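# Unpin postcards, stack them on mat, box the clothespins

## Task

Remove every postcard from the line and leave them lying flat in one stack on the mat, and put all the clothespins into the box.

## Robot and tools

Robot and scene: two arms, left_arm (base near y = +0.277 m) and right_arm (base near y = -0.321 m), each ending in a five-finger hand. The right arm has a right hand; the left arm has a mirrored left hand. A post stands behind the arms, and a camera stand sits between their bases; both are fixed. Loose objects may get a small push from outside now and then. The reference pages come from show_instructions.

Frames: the scene frame has its origin at table-top height, midway between the nominal bases, with +x out over the table, +z up and +y toward left_arm. Positions, orientations (quat wxyz) and velocities in results use this frame. Commanded offsets are instead along the axes of each arm's current Hand target. Hand point: a spot 0.05 m in front of the palm and 0.15 m from the wrist mounting face. Its +z runs along straight fingers, +y comes out of the palm, and +x goes across the palm away from the thumb for the right hand but toward the thumb for the left. Straight fingertips reach 0.06 to 0.07 m past the point, with finger centre lines 0.06 m toward -y. A wrist bracket on the little-finger side sticks out and can strike things.

A row is 28 numbers, each in [-1, 1]. Order: left dx, dy, dz, rx, ry, rz; left little, ring, middle, index, thumb_bend, thumb_turn, force_limit, speed; then the same 14 for the right arm. Every row includes both arms. The six pose numbers are an offset, not a pose: 1.0 equals 0.6 m or 180 degrees, rx/ry/rz form one rotation vector. They count from the Hand target as it stood when the action (or move) began. Every row in an action counts from that same start, so sending the same offset again moves further. All six at 0 holds the arm. The hand numbers are absolute targets: fingers -1 straight, +1 curled; thumb_bend -1 straight, +1 fully bent; thumb_turn -1 beside the palm, +1 facing the fingers. force_limit maps -1..+1 to about 0..10 N (0..15 N for the two thumb motors). speed rises from near zero at -1 to full at +0.48 and stays full above. No value means unchanged: to keep a hand as is, repeat its last sent eight numbers; if none was sent yet, send hand_measured, hand_force_limit and hand_speed.

Tools:
- execute_actions(actions, cameras): actions is a list of actions; each action is a list of up to 15 rows, one per 1/30 s step; a short action repeats its final row to fill 15. cameras lists names, ["all"], or []. Images come only with an empty actions list or when asked.
- move(target, speed, blend, blocking, cameras): target is one row or up to 15 rows; each row's offsets count from the same starting Hand targets, not from the previous row. speed is the path top speed in m/s, 0.002 to 4.3, default 0.25 (turns up to twice that in rad/s); one number or one per target. blend in metres rounds corners; 0 stops at each target. All paths share a 10 s cap. blocking=false returns after about 0.5 s while motion continues. Paths do not avoid obstacles or the other arm.
- wait(seconds 0 to 3600), stop(), zoom_image(camera, region [x0, y0, x1, y1], at most 504x504 px, only on a camera in the newest images), show_instructions(), finished_scene(scene=1).

Cameras: cam_head_left, cam_head_right, cam_high, cam_left_wrist, cam_right_wrist, all 672x504; calibration is provided and wrist camera poses follow their arms.

Results show per arm end_effector_position (m), end_effector_quat_wxyz, Hand target (the base for the next offsets, after clipping), joint positions, velocities (may be summarised as within noise) and torques, plus hand_measured, hand_stopped_by (moving, target, force, stalled, fault) and hand_load_n, all six in the hand-number order. A move adds a move: line such as done, off_target, moving, held or fault, with limits=paced (pose clipped) or limits=held (steps withheld). MOTOR HOT and FAULT lines warn of overheating or stops.

Behaviour: rotation commands are clipped to 40 degrees from the measured orientation each step. Arms respond loosely and often rest 1 to 3 cm (sometimes 5) below the command; fix the gap with a further offset. A blocked arm keeps pressing until commanded back past its hand point. Thumb turned in front grips objects about 0.035 to 0.065 m thick; thumb tip and index pad can pinch light thin items like postcards or clothespins. A finger motor moves only when its target changes, then locks on reaching it or the force limit. For a gentle grip, close with speed at -0.94 or lower. A lost grip shows as hand_load_n near 0.

Avoid: dropping anything even slightly, releasing moving items, knocking anything off the table, striking the table, post or stand, arms or hands touching each other, closing a hand on the other hand, fast swinging loads, pushing hard or holding stretched poses long (motors overheat and the arm collapses). Move wrists near the base carefully, as the arm can swing.

Each tool is called after "Call:" as name(argument=value, ...), one argument or row to a line, values as JSON.

Reference images:

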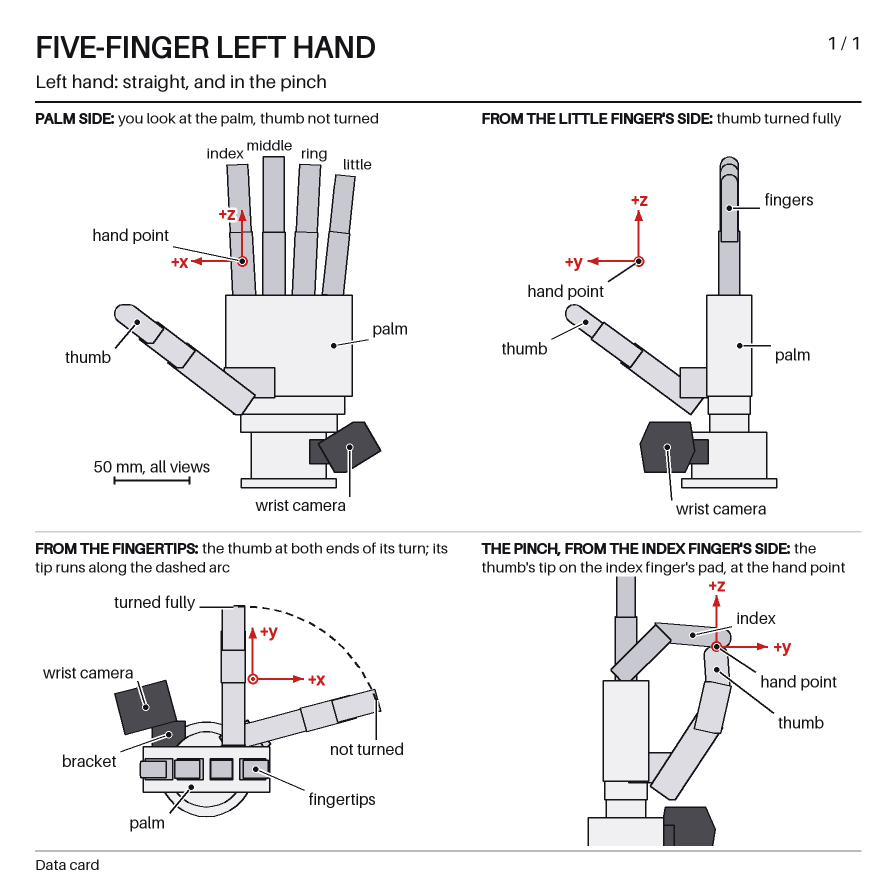

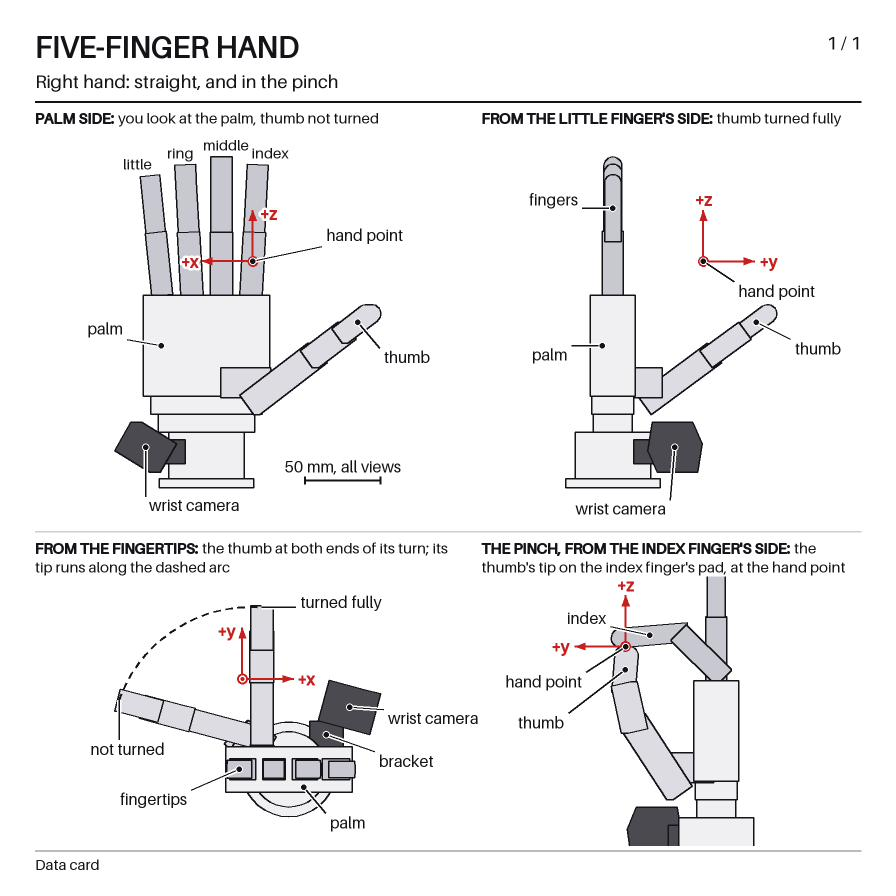

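## Session

Call:
execute_actions(
  actions=[],
)

Scene clock: 0.00 s.
left_arm: end_effector_position=(+0.2975, +0.1207, +0.3807) hand_measured=(-1.000, -1.000, -1.000, -1.000, -1.000, -1.000) hand_load_n=(+0.0, +0.0, +0.0, +0.0, +0.0, +0.0) hand_stopped_by=(target, target, target, target, target, target) hand_force_limit=0.00 hand_speed=-0.80 end_effector_quat_wxyz=(+0.679, +0.022, +0.675, -0.287) | right_arm: end_effector_position=(+0.1684, -0.0437, +0.2058) hand_measured=(-1.000, -1.000, -1.000, -1.000, -1.000, -1.000) hand_load_n=(+0.0, +0.0, +0.0, -0.5, +0.0, +0.0) hand_stopped_by=(target, target, target, target, target, target) hand_force_limit=0.00 hand_speed=-0.80 end_effector_quat_wxyz=(-0.542, +0.711, +0.101, +0.435)
Joint positions: left_arm=[-0.738 0.491 0.594 -0.013 -0.281 1.229] | right_arm=[0.985 0.406 0.239 0.134 -0.07 -0.819]
Joint velocities: within noise
Joint torques (N m): no reading
Heat: left arm: hottest waist 25 °C; right arm: hottest waist 25 °C.
Hand target: left_arm +0.2971, +0.1200, +0.3993; +0.688, +0.022, +0.663, -0.295 | right_arm +0.1701, -0.0398, +0.2257; -0.553, +0.698, +0.103, +0.444

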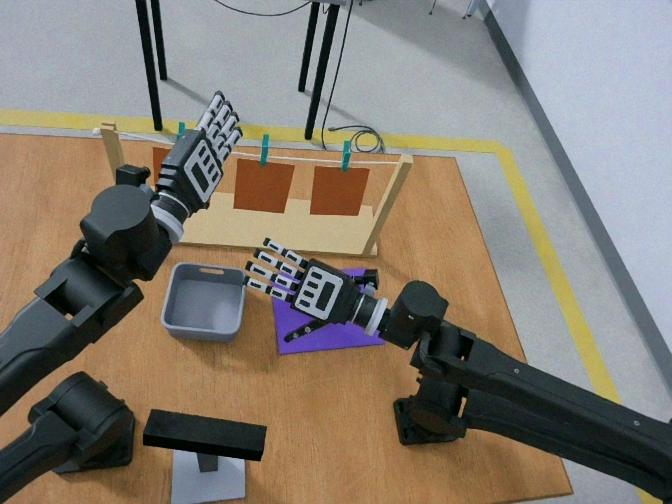

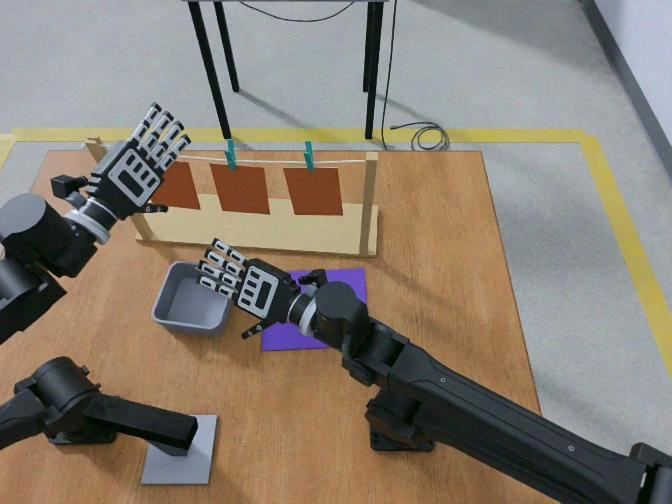

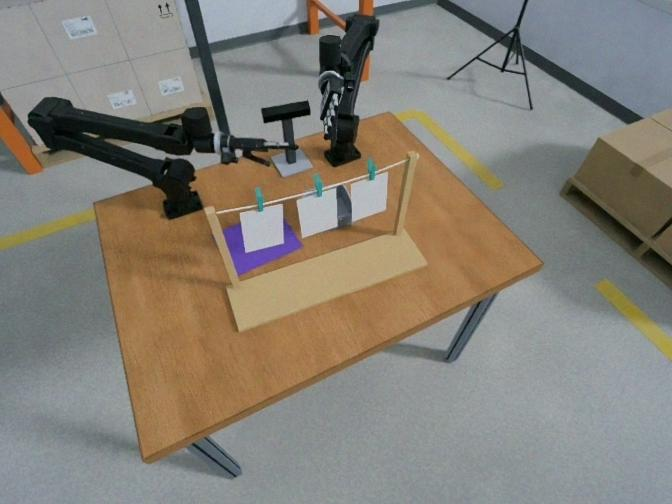

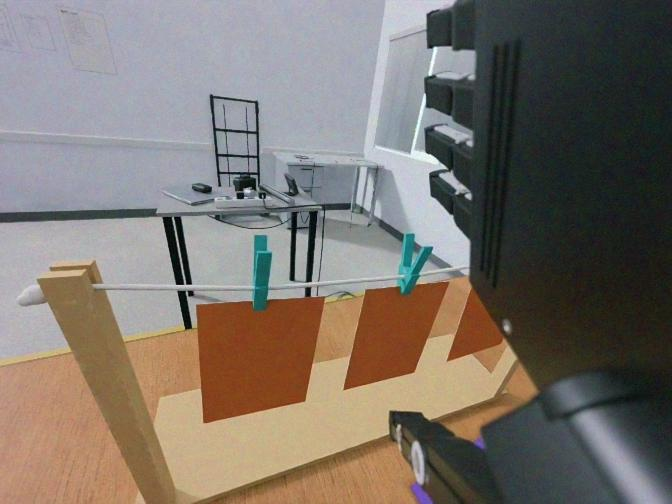

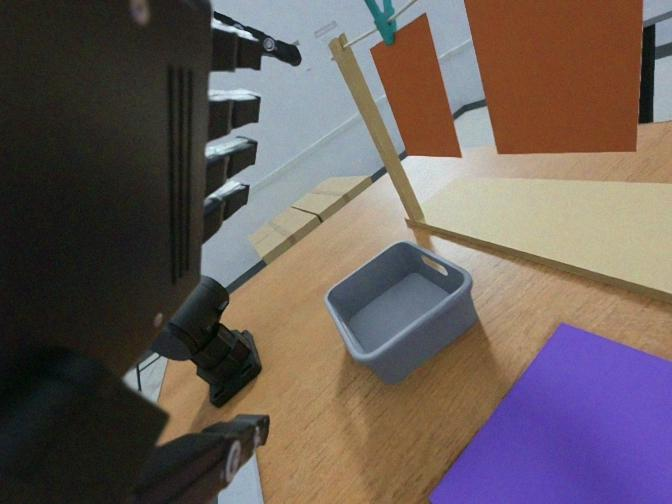

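Call:
zoom_image(
  camera="cam_head_right",
  region=[200, 130, 400, 280],
)

Call:
zoom_image(
  camera="cam_high",
  region=[200, 140, 440, 320],
)

Call:
zoom_image(
  camera="cam_left_wrist",
  region=[180, 210, 480, 435],
)

Call:
zoom_image(
  camera="cam_head_left",
  region=[90, 110, 430, 360],
)

Scaled by 2.520 from the camera's image (finer frame: 960x720).

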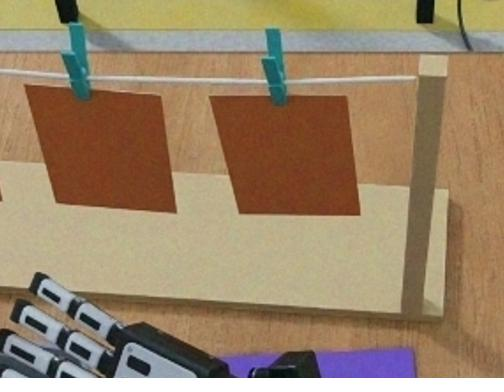

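Scaled by 2.100 from the camera's image (finer frame: 960x720).

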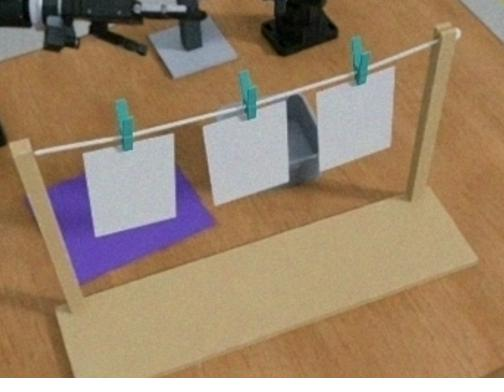

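Scaled by 1.680 from the camera's image (finer frame: 960x720).

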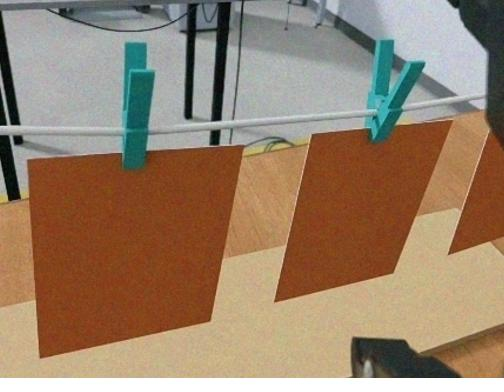

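Scaled by 1.482 from the camera's image (finer frame: 960x720).

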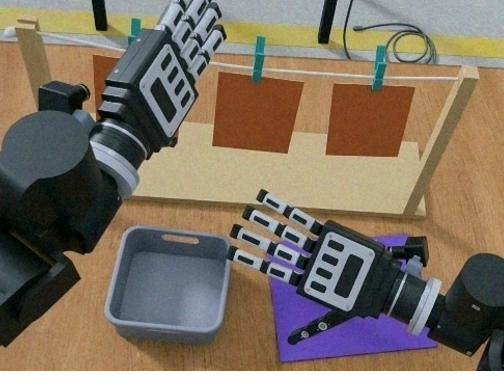

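Call:
zoom_image(
  camera="cam_left_wrist",
  region=[370, 220, 450, 310],
)

Call:
zoom_image(
  camera="cam_left_wrist",
  region=[220, 220, 300, 330],
)

Call:
zoom_image(
  camera="cam_high",
  region=[290, 150, 410, 250],
)

Call:
zoom_image(
  camera="cam_right_wrist",
  region=[320, 0, 460, 100],
)

Scaled by 5.600 from the camera's image (finer frame: 960x720).

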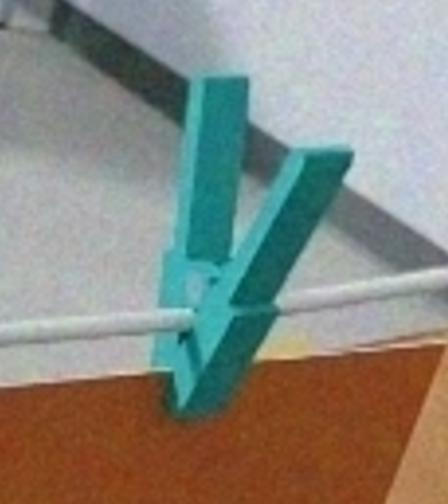

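Scaled by 4.582 from the camera's image (finer frame: 960x720).

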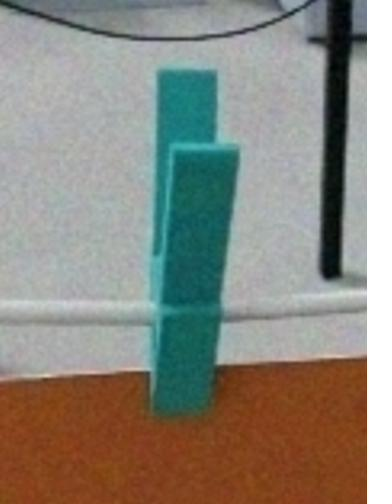

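Scaled by 4.200 from the camera's image (finer frame: 960x720).

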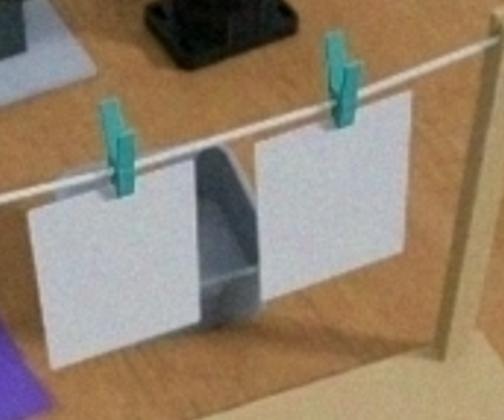

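Scaled by 3.600 from the camera's image (finer frame: 960x720).

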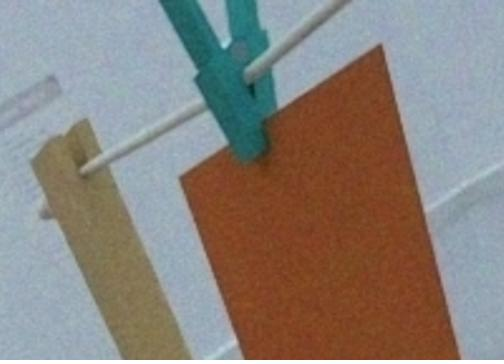

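Call:
move(
  target=[-0.0392,-0.0187,-0.0805,-0.2378,-0.0180,-0.3871,-1,-1,-1,-1,-1,1,0,0,0,0,0,0,0,0,-1,-1,-1,-1,-1,-1,0,-0.8],
  speed=0.2,
  cameras=["all"],
)

Scene clock: 10.07 s.
left_arm: end_effector_position=(+0.2464, +0.1374, +0.3936) hand_measured=(-1.000, -1.000, -1.000, -1.000, -1.000, +1.000) hand_load_n=(+0.0, +0.0, +0.5, -0.5, +0.0, +0.0) hand_stopped_by=(target, target, target, target, target, target) hand_force_limit=0.00 hand_speed=0.00 end_effector_quat_wxyz=(-0.376, +0.591, -0.612, +0.367) | right_arm: end_effector_position=(+0.1684, -0.0437, +0.2058) hand_measured=(-1.000, -1.000, -1.000, -1.000, -1.000, -1.000) hand_load_n=(+0.0, +0.0, +0.0, +0.0, +0.0, +0.0) hand_stopped_by=(target, target, target, target, target, target) hand_force_limit=0.00 hand_speed=-0.80 end_effector_quat_wxyz=(-0.542, +0.711, +0.101, +0.435)
Joint positions: left_arm=[-0.715 0.657 1.093 -1.012 -0.604 -0.324] | right_arm=[0.985 0.406 0.239 0.134 -0.07 -0.819]
Joint torques (N m): left_arm=[1.32 0.91 15.83 1.32 -0.03 -0.06] | right_arm=[-1.08 1.2 10.71 2.22 -0.08 -0.17]
Heat: left arm: hottest elbow 27 °C; right arm: hottest elbow 28 °C.
Hand target: left_arm +0.2501, +0.1400, +0.4193; -0.380, +0.596, -0.596, +0.380 | right_arm +0.1701, -0.0398, +0.2257; -0.553, +0.698, +0.103, +0.444
Off the commanded pose: left_arm 0.026 m, 2 deg | right_arm 0.020 m, 2 deg.
move: off_target (left_arm)
cam_left_wrist: T_world_to_cam=[[0.45294, -0.24631, 0.85684, -0.41861], [-0.56976, -0.81918, 0.0657, 0.22716], [0.68573, -0.51796, -0.51137, 0.21555]] pos_world=[0.17122, 0.19463, 0.45398]

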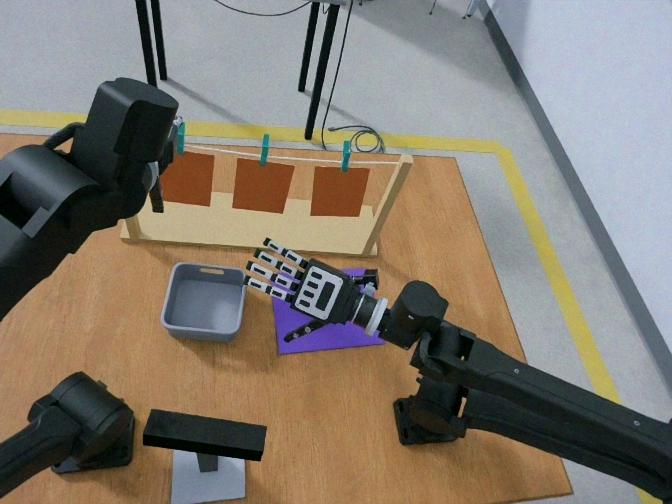

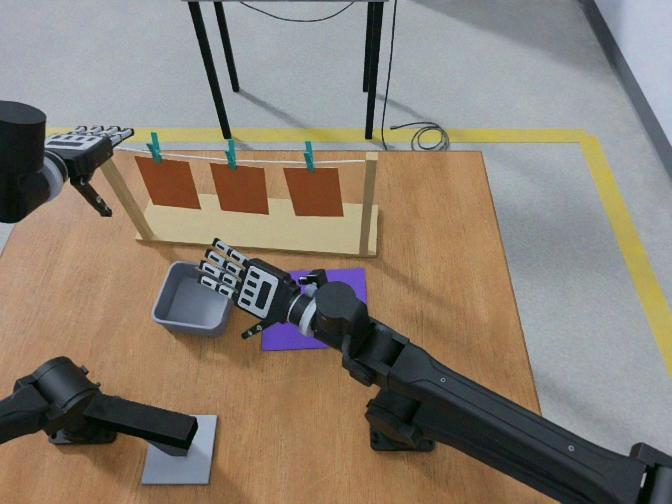

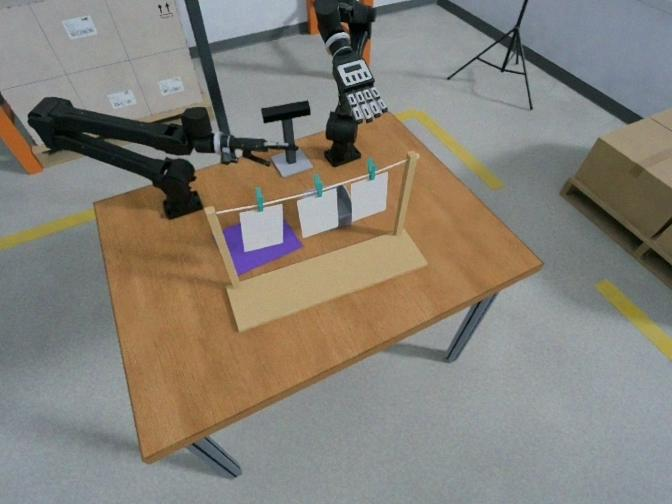

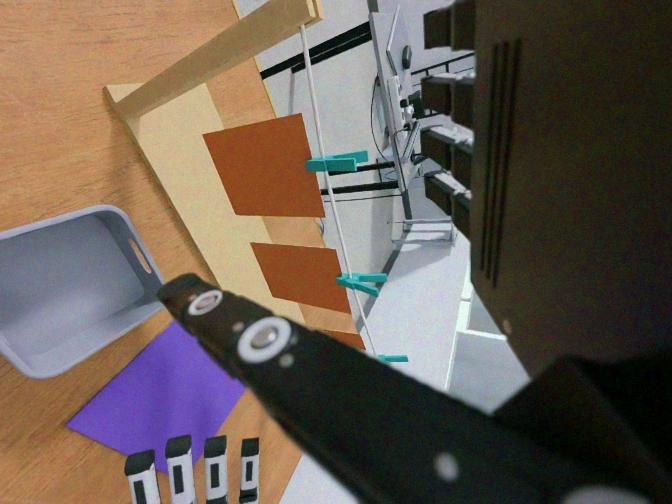

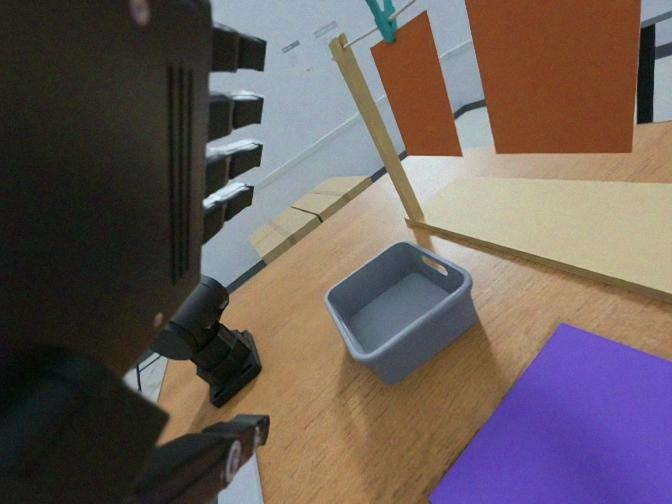

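Call:
move(
  target=[0,0,0,0,0,0,-1,-1,0,0,-0.1,1,0,0,0,0,0,0,0,0,-1,-1,-1,-1,-1,-1,0,-0.8],
  cameras=["cam_left_wrist","cam_high","cam_head_right"],
)

Call:
zoom_image(
  camera="cam_high",
  region=[300, 30, 420, 130],
)

Call:
zoom_image(
  camera="cam_head_right",
  region=[30, 90, 170, 230],
)

Scene clock: 11.50 s.
left_arm: end_effector_position=(+0.2464, +0.1374, +0.3936) hand_measured=(-1.000, -1.000, +0.000, +0.000, -0.100, +1.000) hand_load_n=(+0.0, +0.0, +0.0, +0.0, +0.0, +0.0) hand_stopped_by=(target, target, target, target, target, target) hand_force_limit=0.00 hand_speed=0.00 end_effector_quat_wxyz=(-0.376, +0.591, -0.612, +0.367) | right_arm: end_effector_position=(+0.1684, -0.0437, +0.2058) hand_measured=(-1.000, -1.000, -1.000, -1.000, -1.000, -1.000) hand_load_n=(+0.0, -0.5, +0.0, +0.0, +0.0, +0.0) hand_stopped_by=(target, target, target, target, target, target) hand_force_limit=0.00 hand_speed=-0.80 end_effector_quat_wxyz=(-0.542, +0.711, +0.101, +0.435)
Joint positions: left_arm=[-0.715 0.657 1.093 -1.012 -0.604 -0.324] | right_arm=[0.985 0.406 0.239 0.134 -0.07 -0.819]
Joint torques (N m): left_arm=[2.55 -0.5 15.69 1.16 -0.11 -0.05] | right_arm=[-1.14 1.14 10.71 2.21 -0.08 -0.16]
Heat: left arm: hottest elbow 27 °C; right arm: hottest elbow 29 °C.
Hand target: left_arm +0.2501, +0.1400, +0.4193; -0.380, +0.596, -0.596, +0.380 | right_arm +0.1701, -0.0398, +0.2257; -0.553, +0.698, +0.103, +0.444
Off the commanded pose: left_arm 0.026 m, 2 deg | right_arm 0.020 m, 2 deg.
move: done
cam_left_wrist: T_world_to_cam=[[0.45294, -0.24631, 0.85684, -0.41861], [-0.56976, -0.81918, 0.0657, 0.22716], [0.68573, -0.51796, -0.51137, 0.21555]] pos_world=[0.17122, 0.19463, 0.45398]
Images, in order (width x height): cam_head_right 672x504, cam_high 672x504, cam_left_wrist 672x504.

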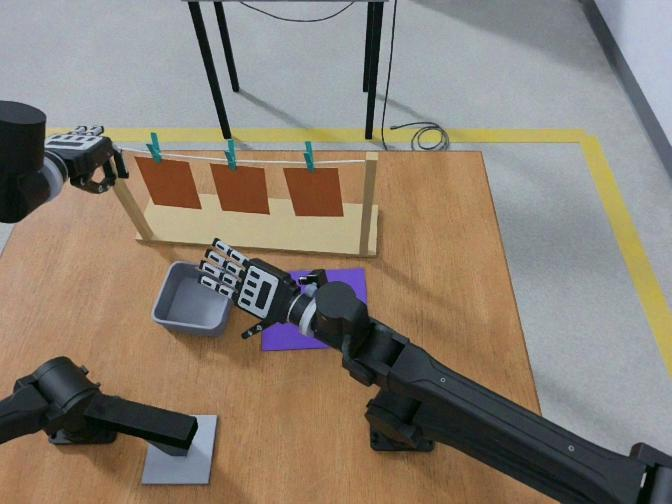

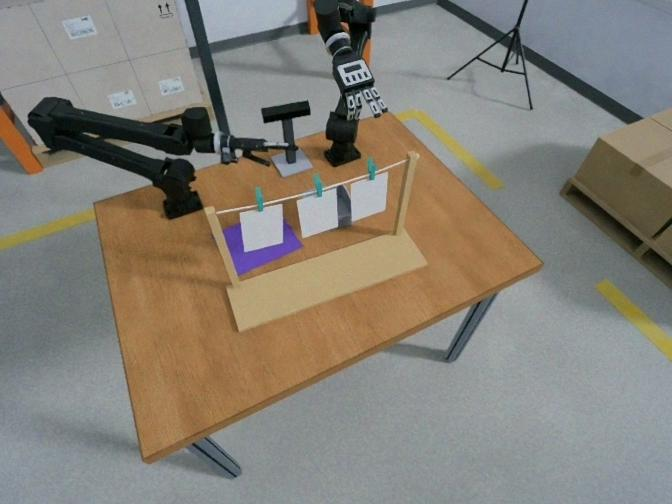

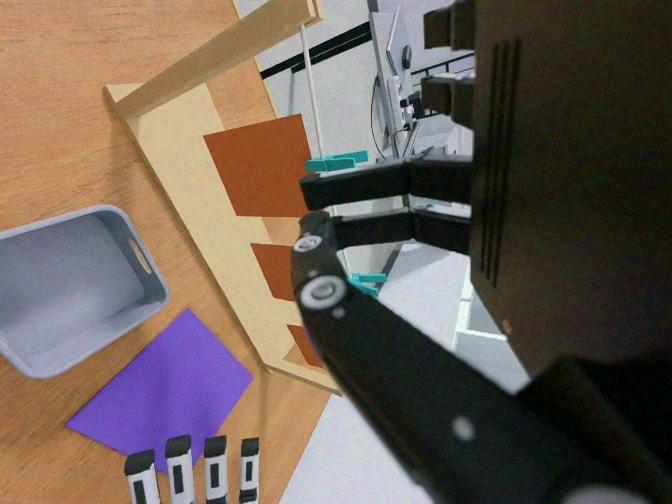

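Scaled by 4.200 from the camera's image (finer frame: 960x720).

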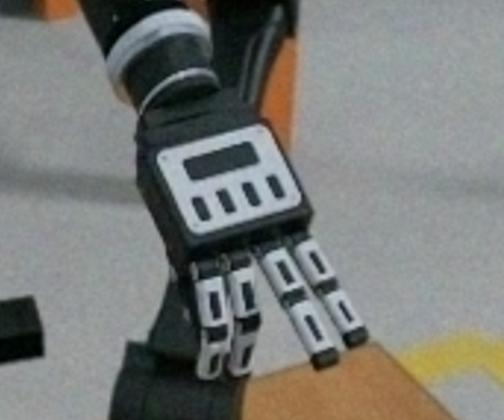

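Scaled by 3.600 from the camera's image (finer frame: 960x720).

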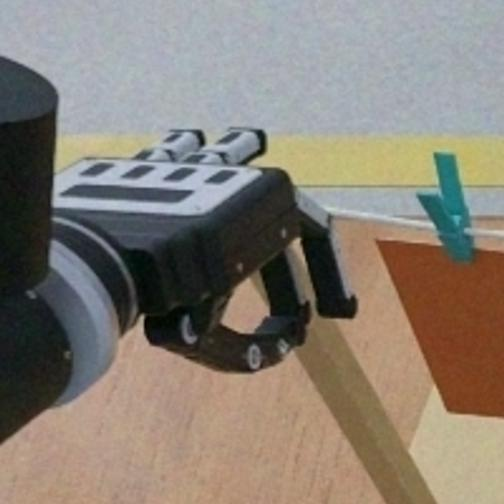

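Call:
move(
  target=[0,0,0,0,0,0,-1,-1,-0.35,-0.35,-0.5,1,0,0,0,0,0,0,0,0,-1,-1,-1,-1,-1,-1,0,-0.8],
  cameras=["cam_left_wrist","cam_high","cam_head_right"],
)

Call:
zoom_image(
  camera="cam_head_right",
  region=[30, 90, 170, 230],
)

Scene clock: 12.47 s.
left_arm: end_effector_position=(+0.2464, +0.1374, +0.3936) hand_measured=(-1.000, -1.000, -0.350, -0.350, -0.500, +1.000) hand_load_n=(+0.0, +0.0, +0.0, +0.0, +0.0, +0.0) hand_stopped_by=(target, target, target, target, target, target) hand_force_limit=0.00 hand_speed=0.00 end_effector_quat_wxyz=(-0.376, +0.591, -0.612, +0.367) | right_arm: end_effector_position=(+0.1684, -0.0437, +0.2058) hand_measured=(-1.000, -1.000, -1.000, -1.000, -1.000, -1.000) hand_load_n=(+0.0, +0.0, +0.0, +0.0, +0.0, +0.0) hand_stopped_by=(target, target, target, target, target, target) hand_force_limit=0.00 hand_speed=-0.80 end_effector_quat_wxyz=(-0.542, +0.711, +0.101, +0.435)
Joint positions: left_arm=[-0.715 0.657 1.093 -1.012 -0.604 -0.324] | right_arm=[0.985 0.406 0.239 0.134 -0.07 -0.819]
Joint torques (N m): left_arm=[1.32 0.32 15.42 1.51 -0.06 -0.06] | right_arm=[-1.14 1.14 10.71 2.21 -0.08 -0.16]
Heat: left arm: hottest elbow 27 °C; right arm: hottest elbow 29 °C.
Hand target: left_arm +0.2501, +0.1400, +0.4193; -0.380, +0.596, -0.596, +0.380 | right_arm +0.1701, -0.0398, +0.2257; -0.553, +0.698, +0.103, +0.444
Off the commanded pose: left_arm 0.026 m, 2 deg | right_arm 0.020 m, 2 deg.
move: done
cam_left_wrist: T_world_to_cam=[[0.45294, -0.24631, 0.85684, -0.41861], [-0.56976, -0.81918, 0.0657, 0.22716], [0.68573, -0.51796, -0.51137, 0.21555]] pos_world=[0.17122, 0.19463, 0.45398]
Images, in order (width x height): cam_head_right 672x504, cam_high 672x504, cam_left_wrist 672x504.

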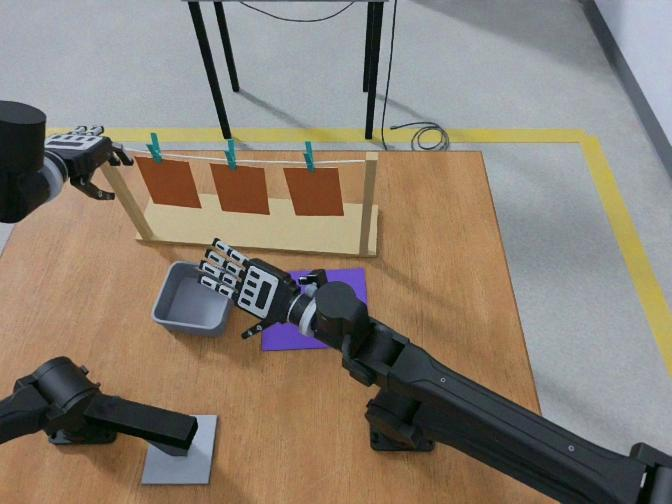

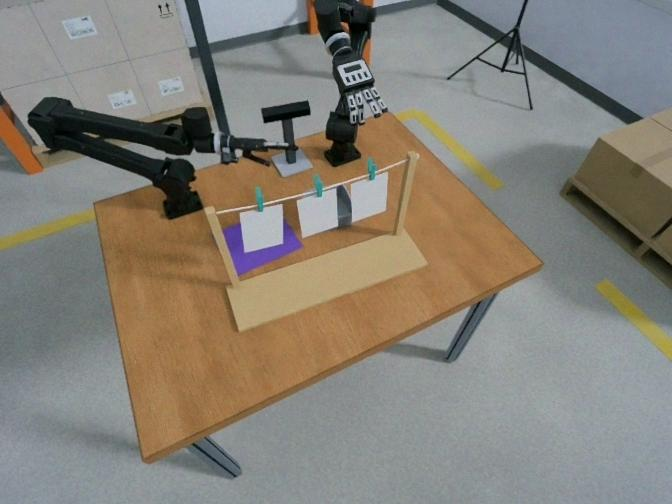

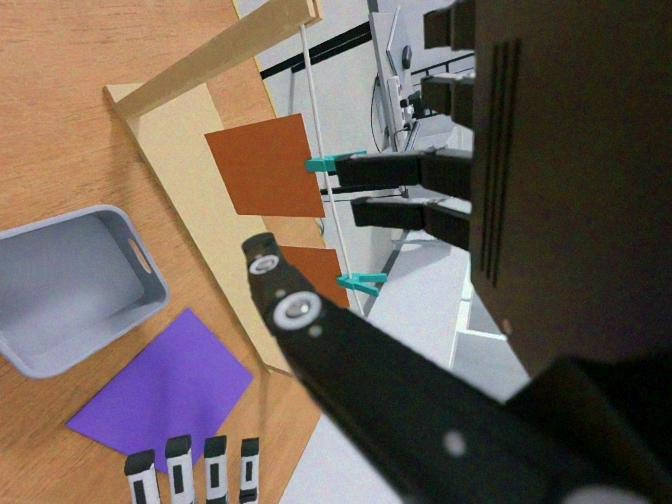

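Scaled by 3.600 from the camera's image (finer frame: 960x720).

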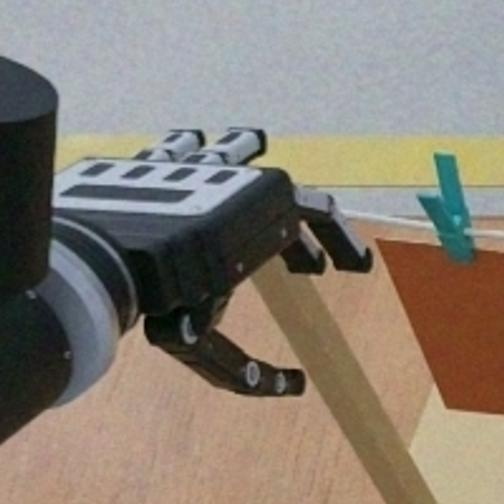

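Call:
move(
  target=[0,0,0,0,0,0,-1,-1,-0.35,-0.35,-0.5,1,0,0,0.1215,0.1927,-0.2175,0.1504,0.3885,0.6762,-1,-1,-1,-1,-1,1,0,0],
  speed=0.25,
  cameras=["all"],
)

Scene clock: 17.47 s.
left_arm: end_effector_position=(+0.2464, +0.1374, +0.3936) hand_measured=(-1.000, -1.000, -0.350, -0.350, -0.500, +1.000) hand_load_n=(+0.0, +0.0, +0.0, +0.0, +0.0, +0.0) hand_stopped_by=(target, target, target, target, target, target) hand_force_limit=0.00 hand_speed=0.00 end_effector_quat_wxyz=(-0.376, +0.591, -0.612, +0.367) | right_arm: end_effector_position=(+0.1868, -0.0954, +0.2089) hand_measured=(-1.000, -1.000, -1.000, -1.000, -1.000, +1.000) hand_load_n=(+0.0, +0.0, +0.0, +0.0, +0.0, +0.0) hand_stopped_by=(target, target, target, target, target, target) hand_force_limit=0.00 hand_speed=0.00 end_effector_quat_wxyz=(+0.705, -0.578, +0.188, -0.365)
Joint positions: left_arm=[-0.715 0.657 1.093 -1.012 -0.604 -0.324] | right_arm=[0.661 0.241 0.016 0.493 -0.133 -0.128]
Joint torques (N m): left_arm=[2.08 -0.03 15.64 1.09 -0.08 -0.06] | right_arm=[-0.79 2.84 8.98 1.83 -0.1 -0.26]
Heat: left arm: hottest elbow 28 °C; right arm: hottest elbow 30 °C.
Hand target: left_arm +0.2501, +0.1400, +0.4193; -0.380, +0.596, -0.596, +0.380 | right_arm +0.1877, -0.0954, +0.2115; +0.704, -0.577, +0.183, -0.371 (not the last commanded pose)
Off the commanded pose: left_arm 0.026 m, 2 deg | right_arm 0.130 m, 102 deg.
move: held (right_arm; a check stopped the path); limits=held
pose unreachable (right arm): on one or more control steps of this call, first in action 0 (counted from 0), this arm could not follow its commanded pose, so it was not sent that pose on those steps. It may still have moved: this result reports where it is.
cause: moving toward the commanded pose would bring two parts of the arm too close to each other (joints 2 (shoulder) and 3 (elbow) lie between them).
cam_left_wrist: T_world_to_cam=[[0.45294, -0.24631, 0.85684, -0.41861], [-0.56976, -0.81918, 0.0657, 0.22716], [0.68573, -0.51796, -0.51137, 0.21555]] pos_world=[0.17122, 0.19463, 0.45398]
cam_right_wrist: T_world_to_cam=[[0.47336, -0.13497, -0.87047, 0.07599], [-0.81514, 0.30745, -0.49094, 0.29063], [0.33389, 0.94194, 0.03552, 0.13501]] pos_world=[0.15586, -0.20627, 0.20403]

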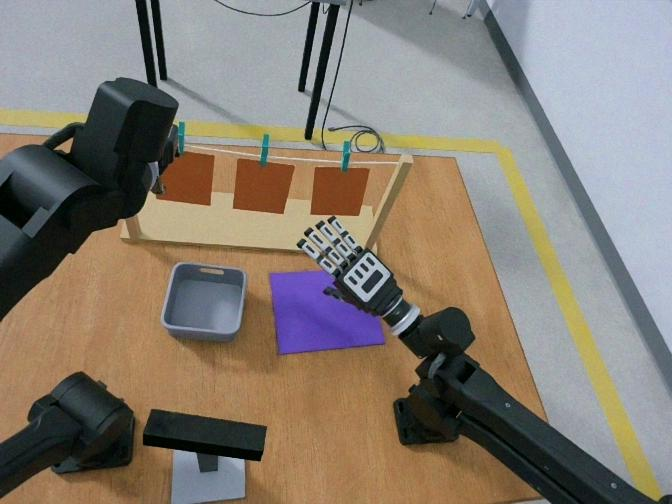

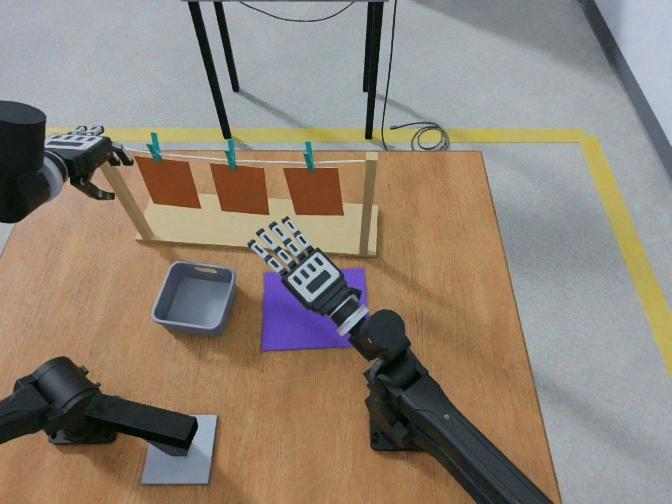

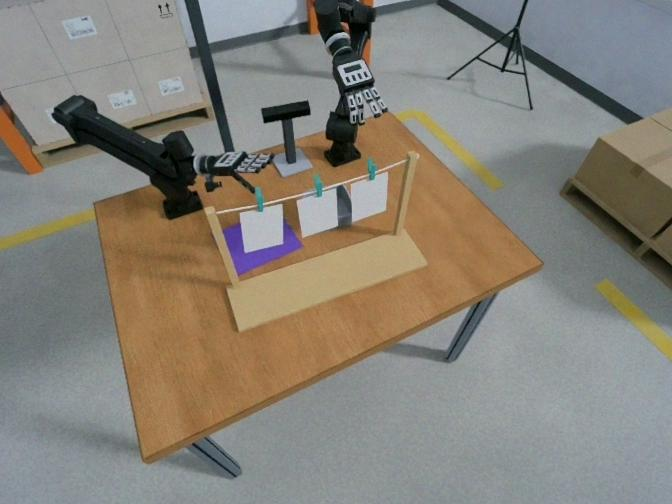

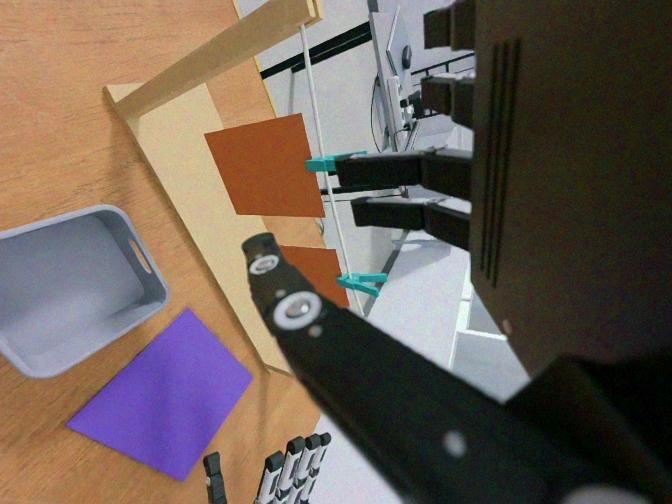

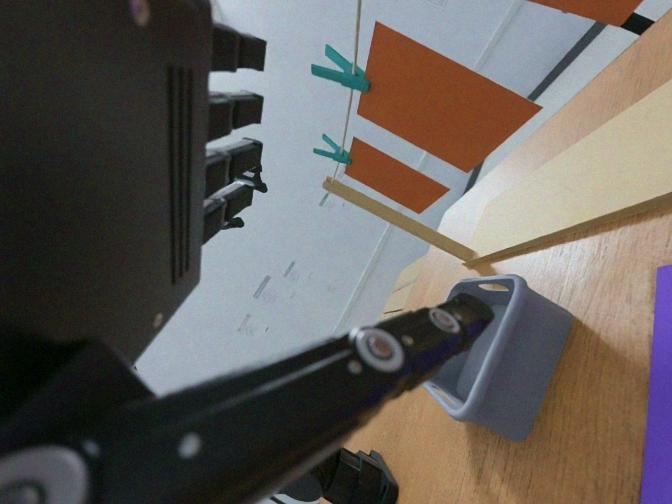

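Call:
move(
  target=[0,0,0,0,0,0,-1,-1,-0.35,-0.35,-0.5,1,0,0,0.2062,0.0980,-0.0425,0.1063,0.2688,0.4892,-1,-1,-1,-1,-1,1,0,0],
  speed=0.2,
  cameras=["all"],
)

Scene clock: 18.83 s.
left_arm: end_effector_position=(+0.2464, +0.1374, +0.3936) hand_measured=(-1.000, -1.000, -0.350, -0.350, -0.500, +1.000) hand_load_n=(+0.0, +0.0, +0.0, +0.0, +0.0, +0.0) hand_stopped_by=(target, target, target, target, target, target) hand_force_limit=0.00 hand_speed=0.00 end_effector_quat_wxyz=(-0.376, +0.591, -0.612, +0.367) | right_arm: end_effector_position=(+0.1879, -0.0963, +0.2088) hand_measured=(-1.000, -1.000, -1.000, -1.000, -1.000, +1.000) hand_load_n=(+0.0, +0.0, +0.0, +0.0, +0.0, +0.0) hand_stopped_by=(target, target, target, target, target, target) hand_force_limit=0.00 hand_speed=0.00 end_effector_quat_wxyz=(+0.706, -0.576, +0.190, -0.366)
Joint positions: left_arm=[-0.715 0.657 1.093 -1.012 -0.604 -0.324] | right_arm=[0.657 0.245 0.014 0.502 -0.132 -0.123]
Joint torques (N m): left_arm=[2.08 0.21 15.82 1.16 -0.03 -0.01] | right_arm=[-1.03 2.55 8.72 1.81 -0.07 -0.19]
Heat: left arm: hottest elbow 29 °C; right arm: hottest elbow 30 °C.
Hand target: left_arm +0.2501, +0.1400, +0.4193; -0.380, +0.596, -0.596, +0.380 | right_arm +0.1883, -0.0967, +0.2106; +0.707, -0.573, +0.191, -0.368 (not the last commanded pose)
Off the commanded pose: left_arm 0.026 m, 2 deg | right_arm 0.138 m, 101 deg.
move: held (right_arm; a check stopped the path); limits=held
pose unreachable (right arm): on one or more control steps of this call, first in action 0 (counted from 0), this arm could not follow its commanded pose, so it was not sent that pose on those steps. It may still have moved: this result reports where it is.
cause: moving toward the commanded pose would bring two parts of the arm too close to each other (joints 2 (shoulder) and 3 (elbow) lie between them).
cam_left_wrist: T_world_to_cam=[[0.45294, -0.24631, 0.85684, -0.41861], [-0.56976, -0.81918, 0.0657, 0.22716], [0.68573, -0.51796, -0.51137, 0.21555]] pos_world=[0.17122, 0.19463, 0.45398]
cam_right_wrist: T_world_to_cam=[[0.47179, -0.13257, -0.87169, 0.07612], [-0.81433, 0.31354, -0.48843, 0.29158], [0.33806, 0.94028, 0.03997, 0.13362]] pos_world=[0.15636, -0.20697, 0.20343]

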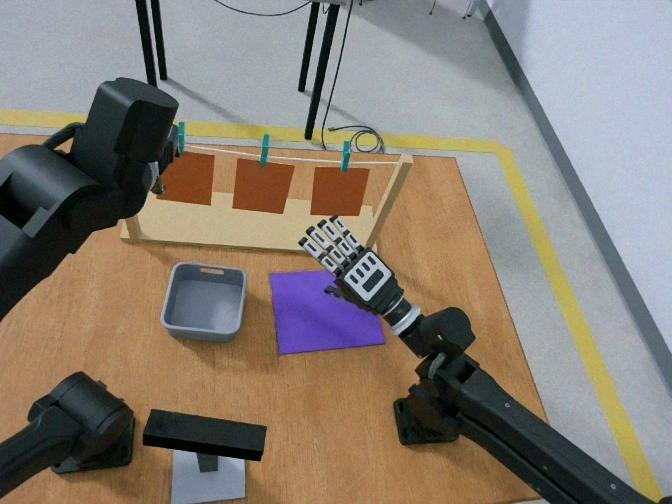

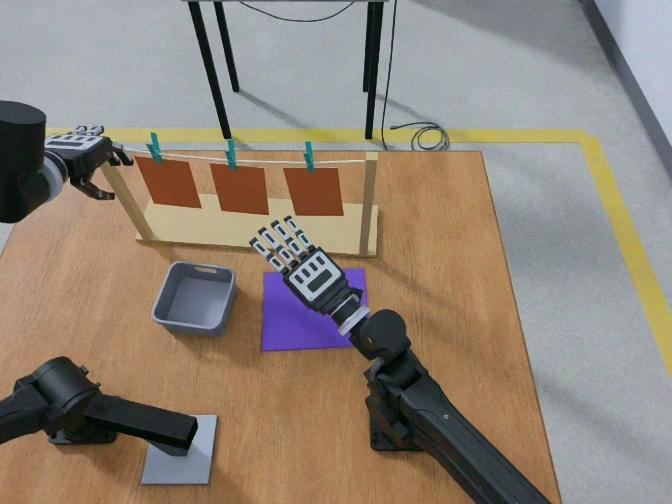

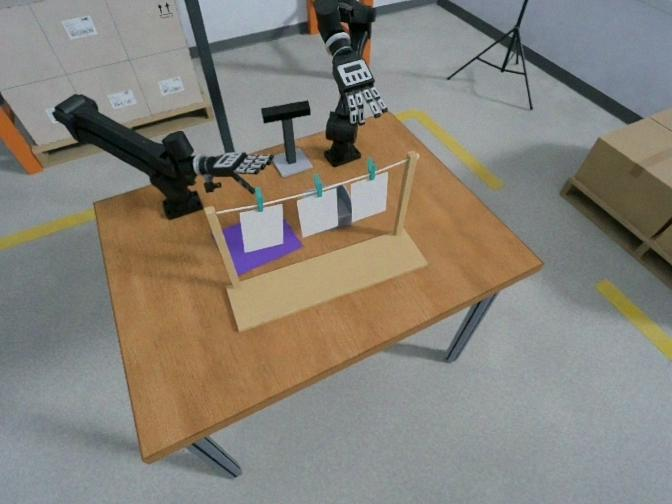

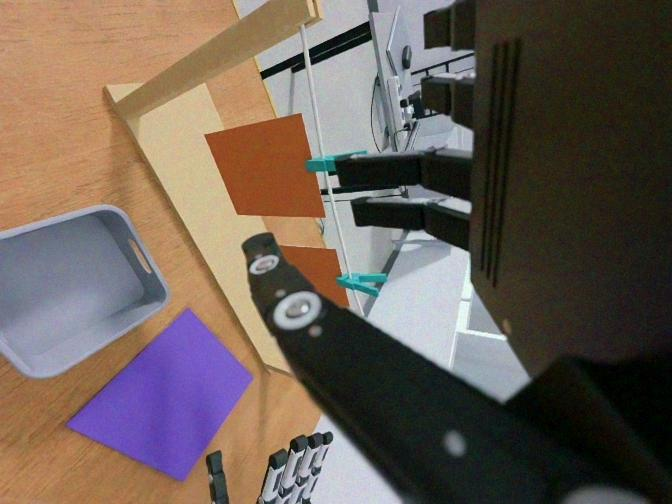

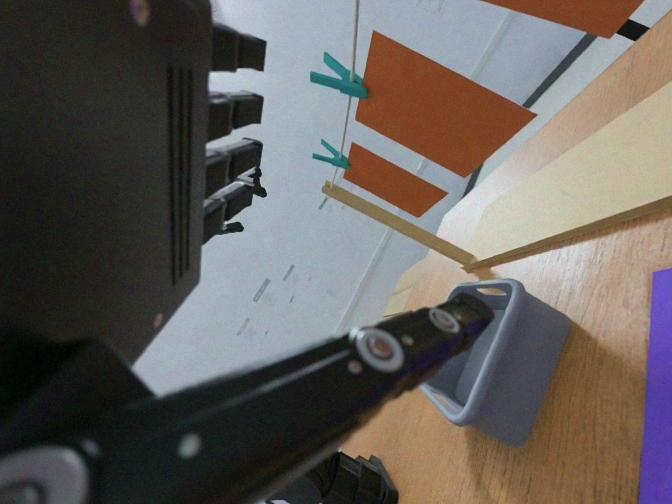

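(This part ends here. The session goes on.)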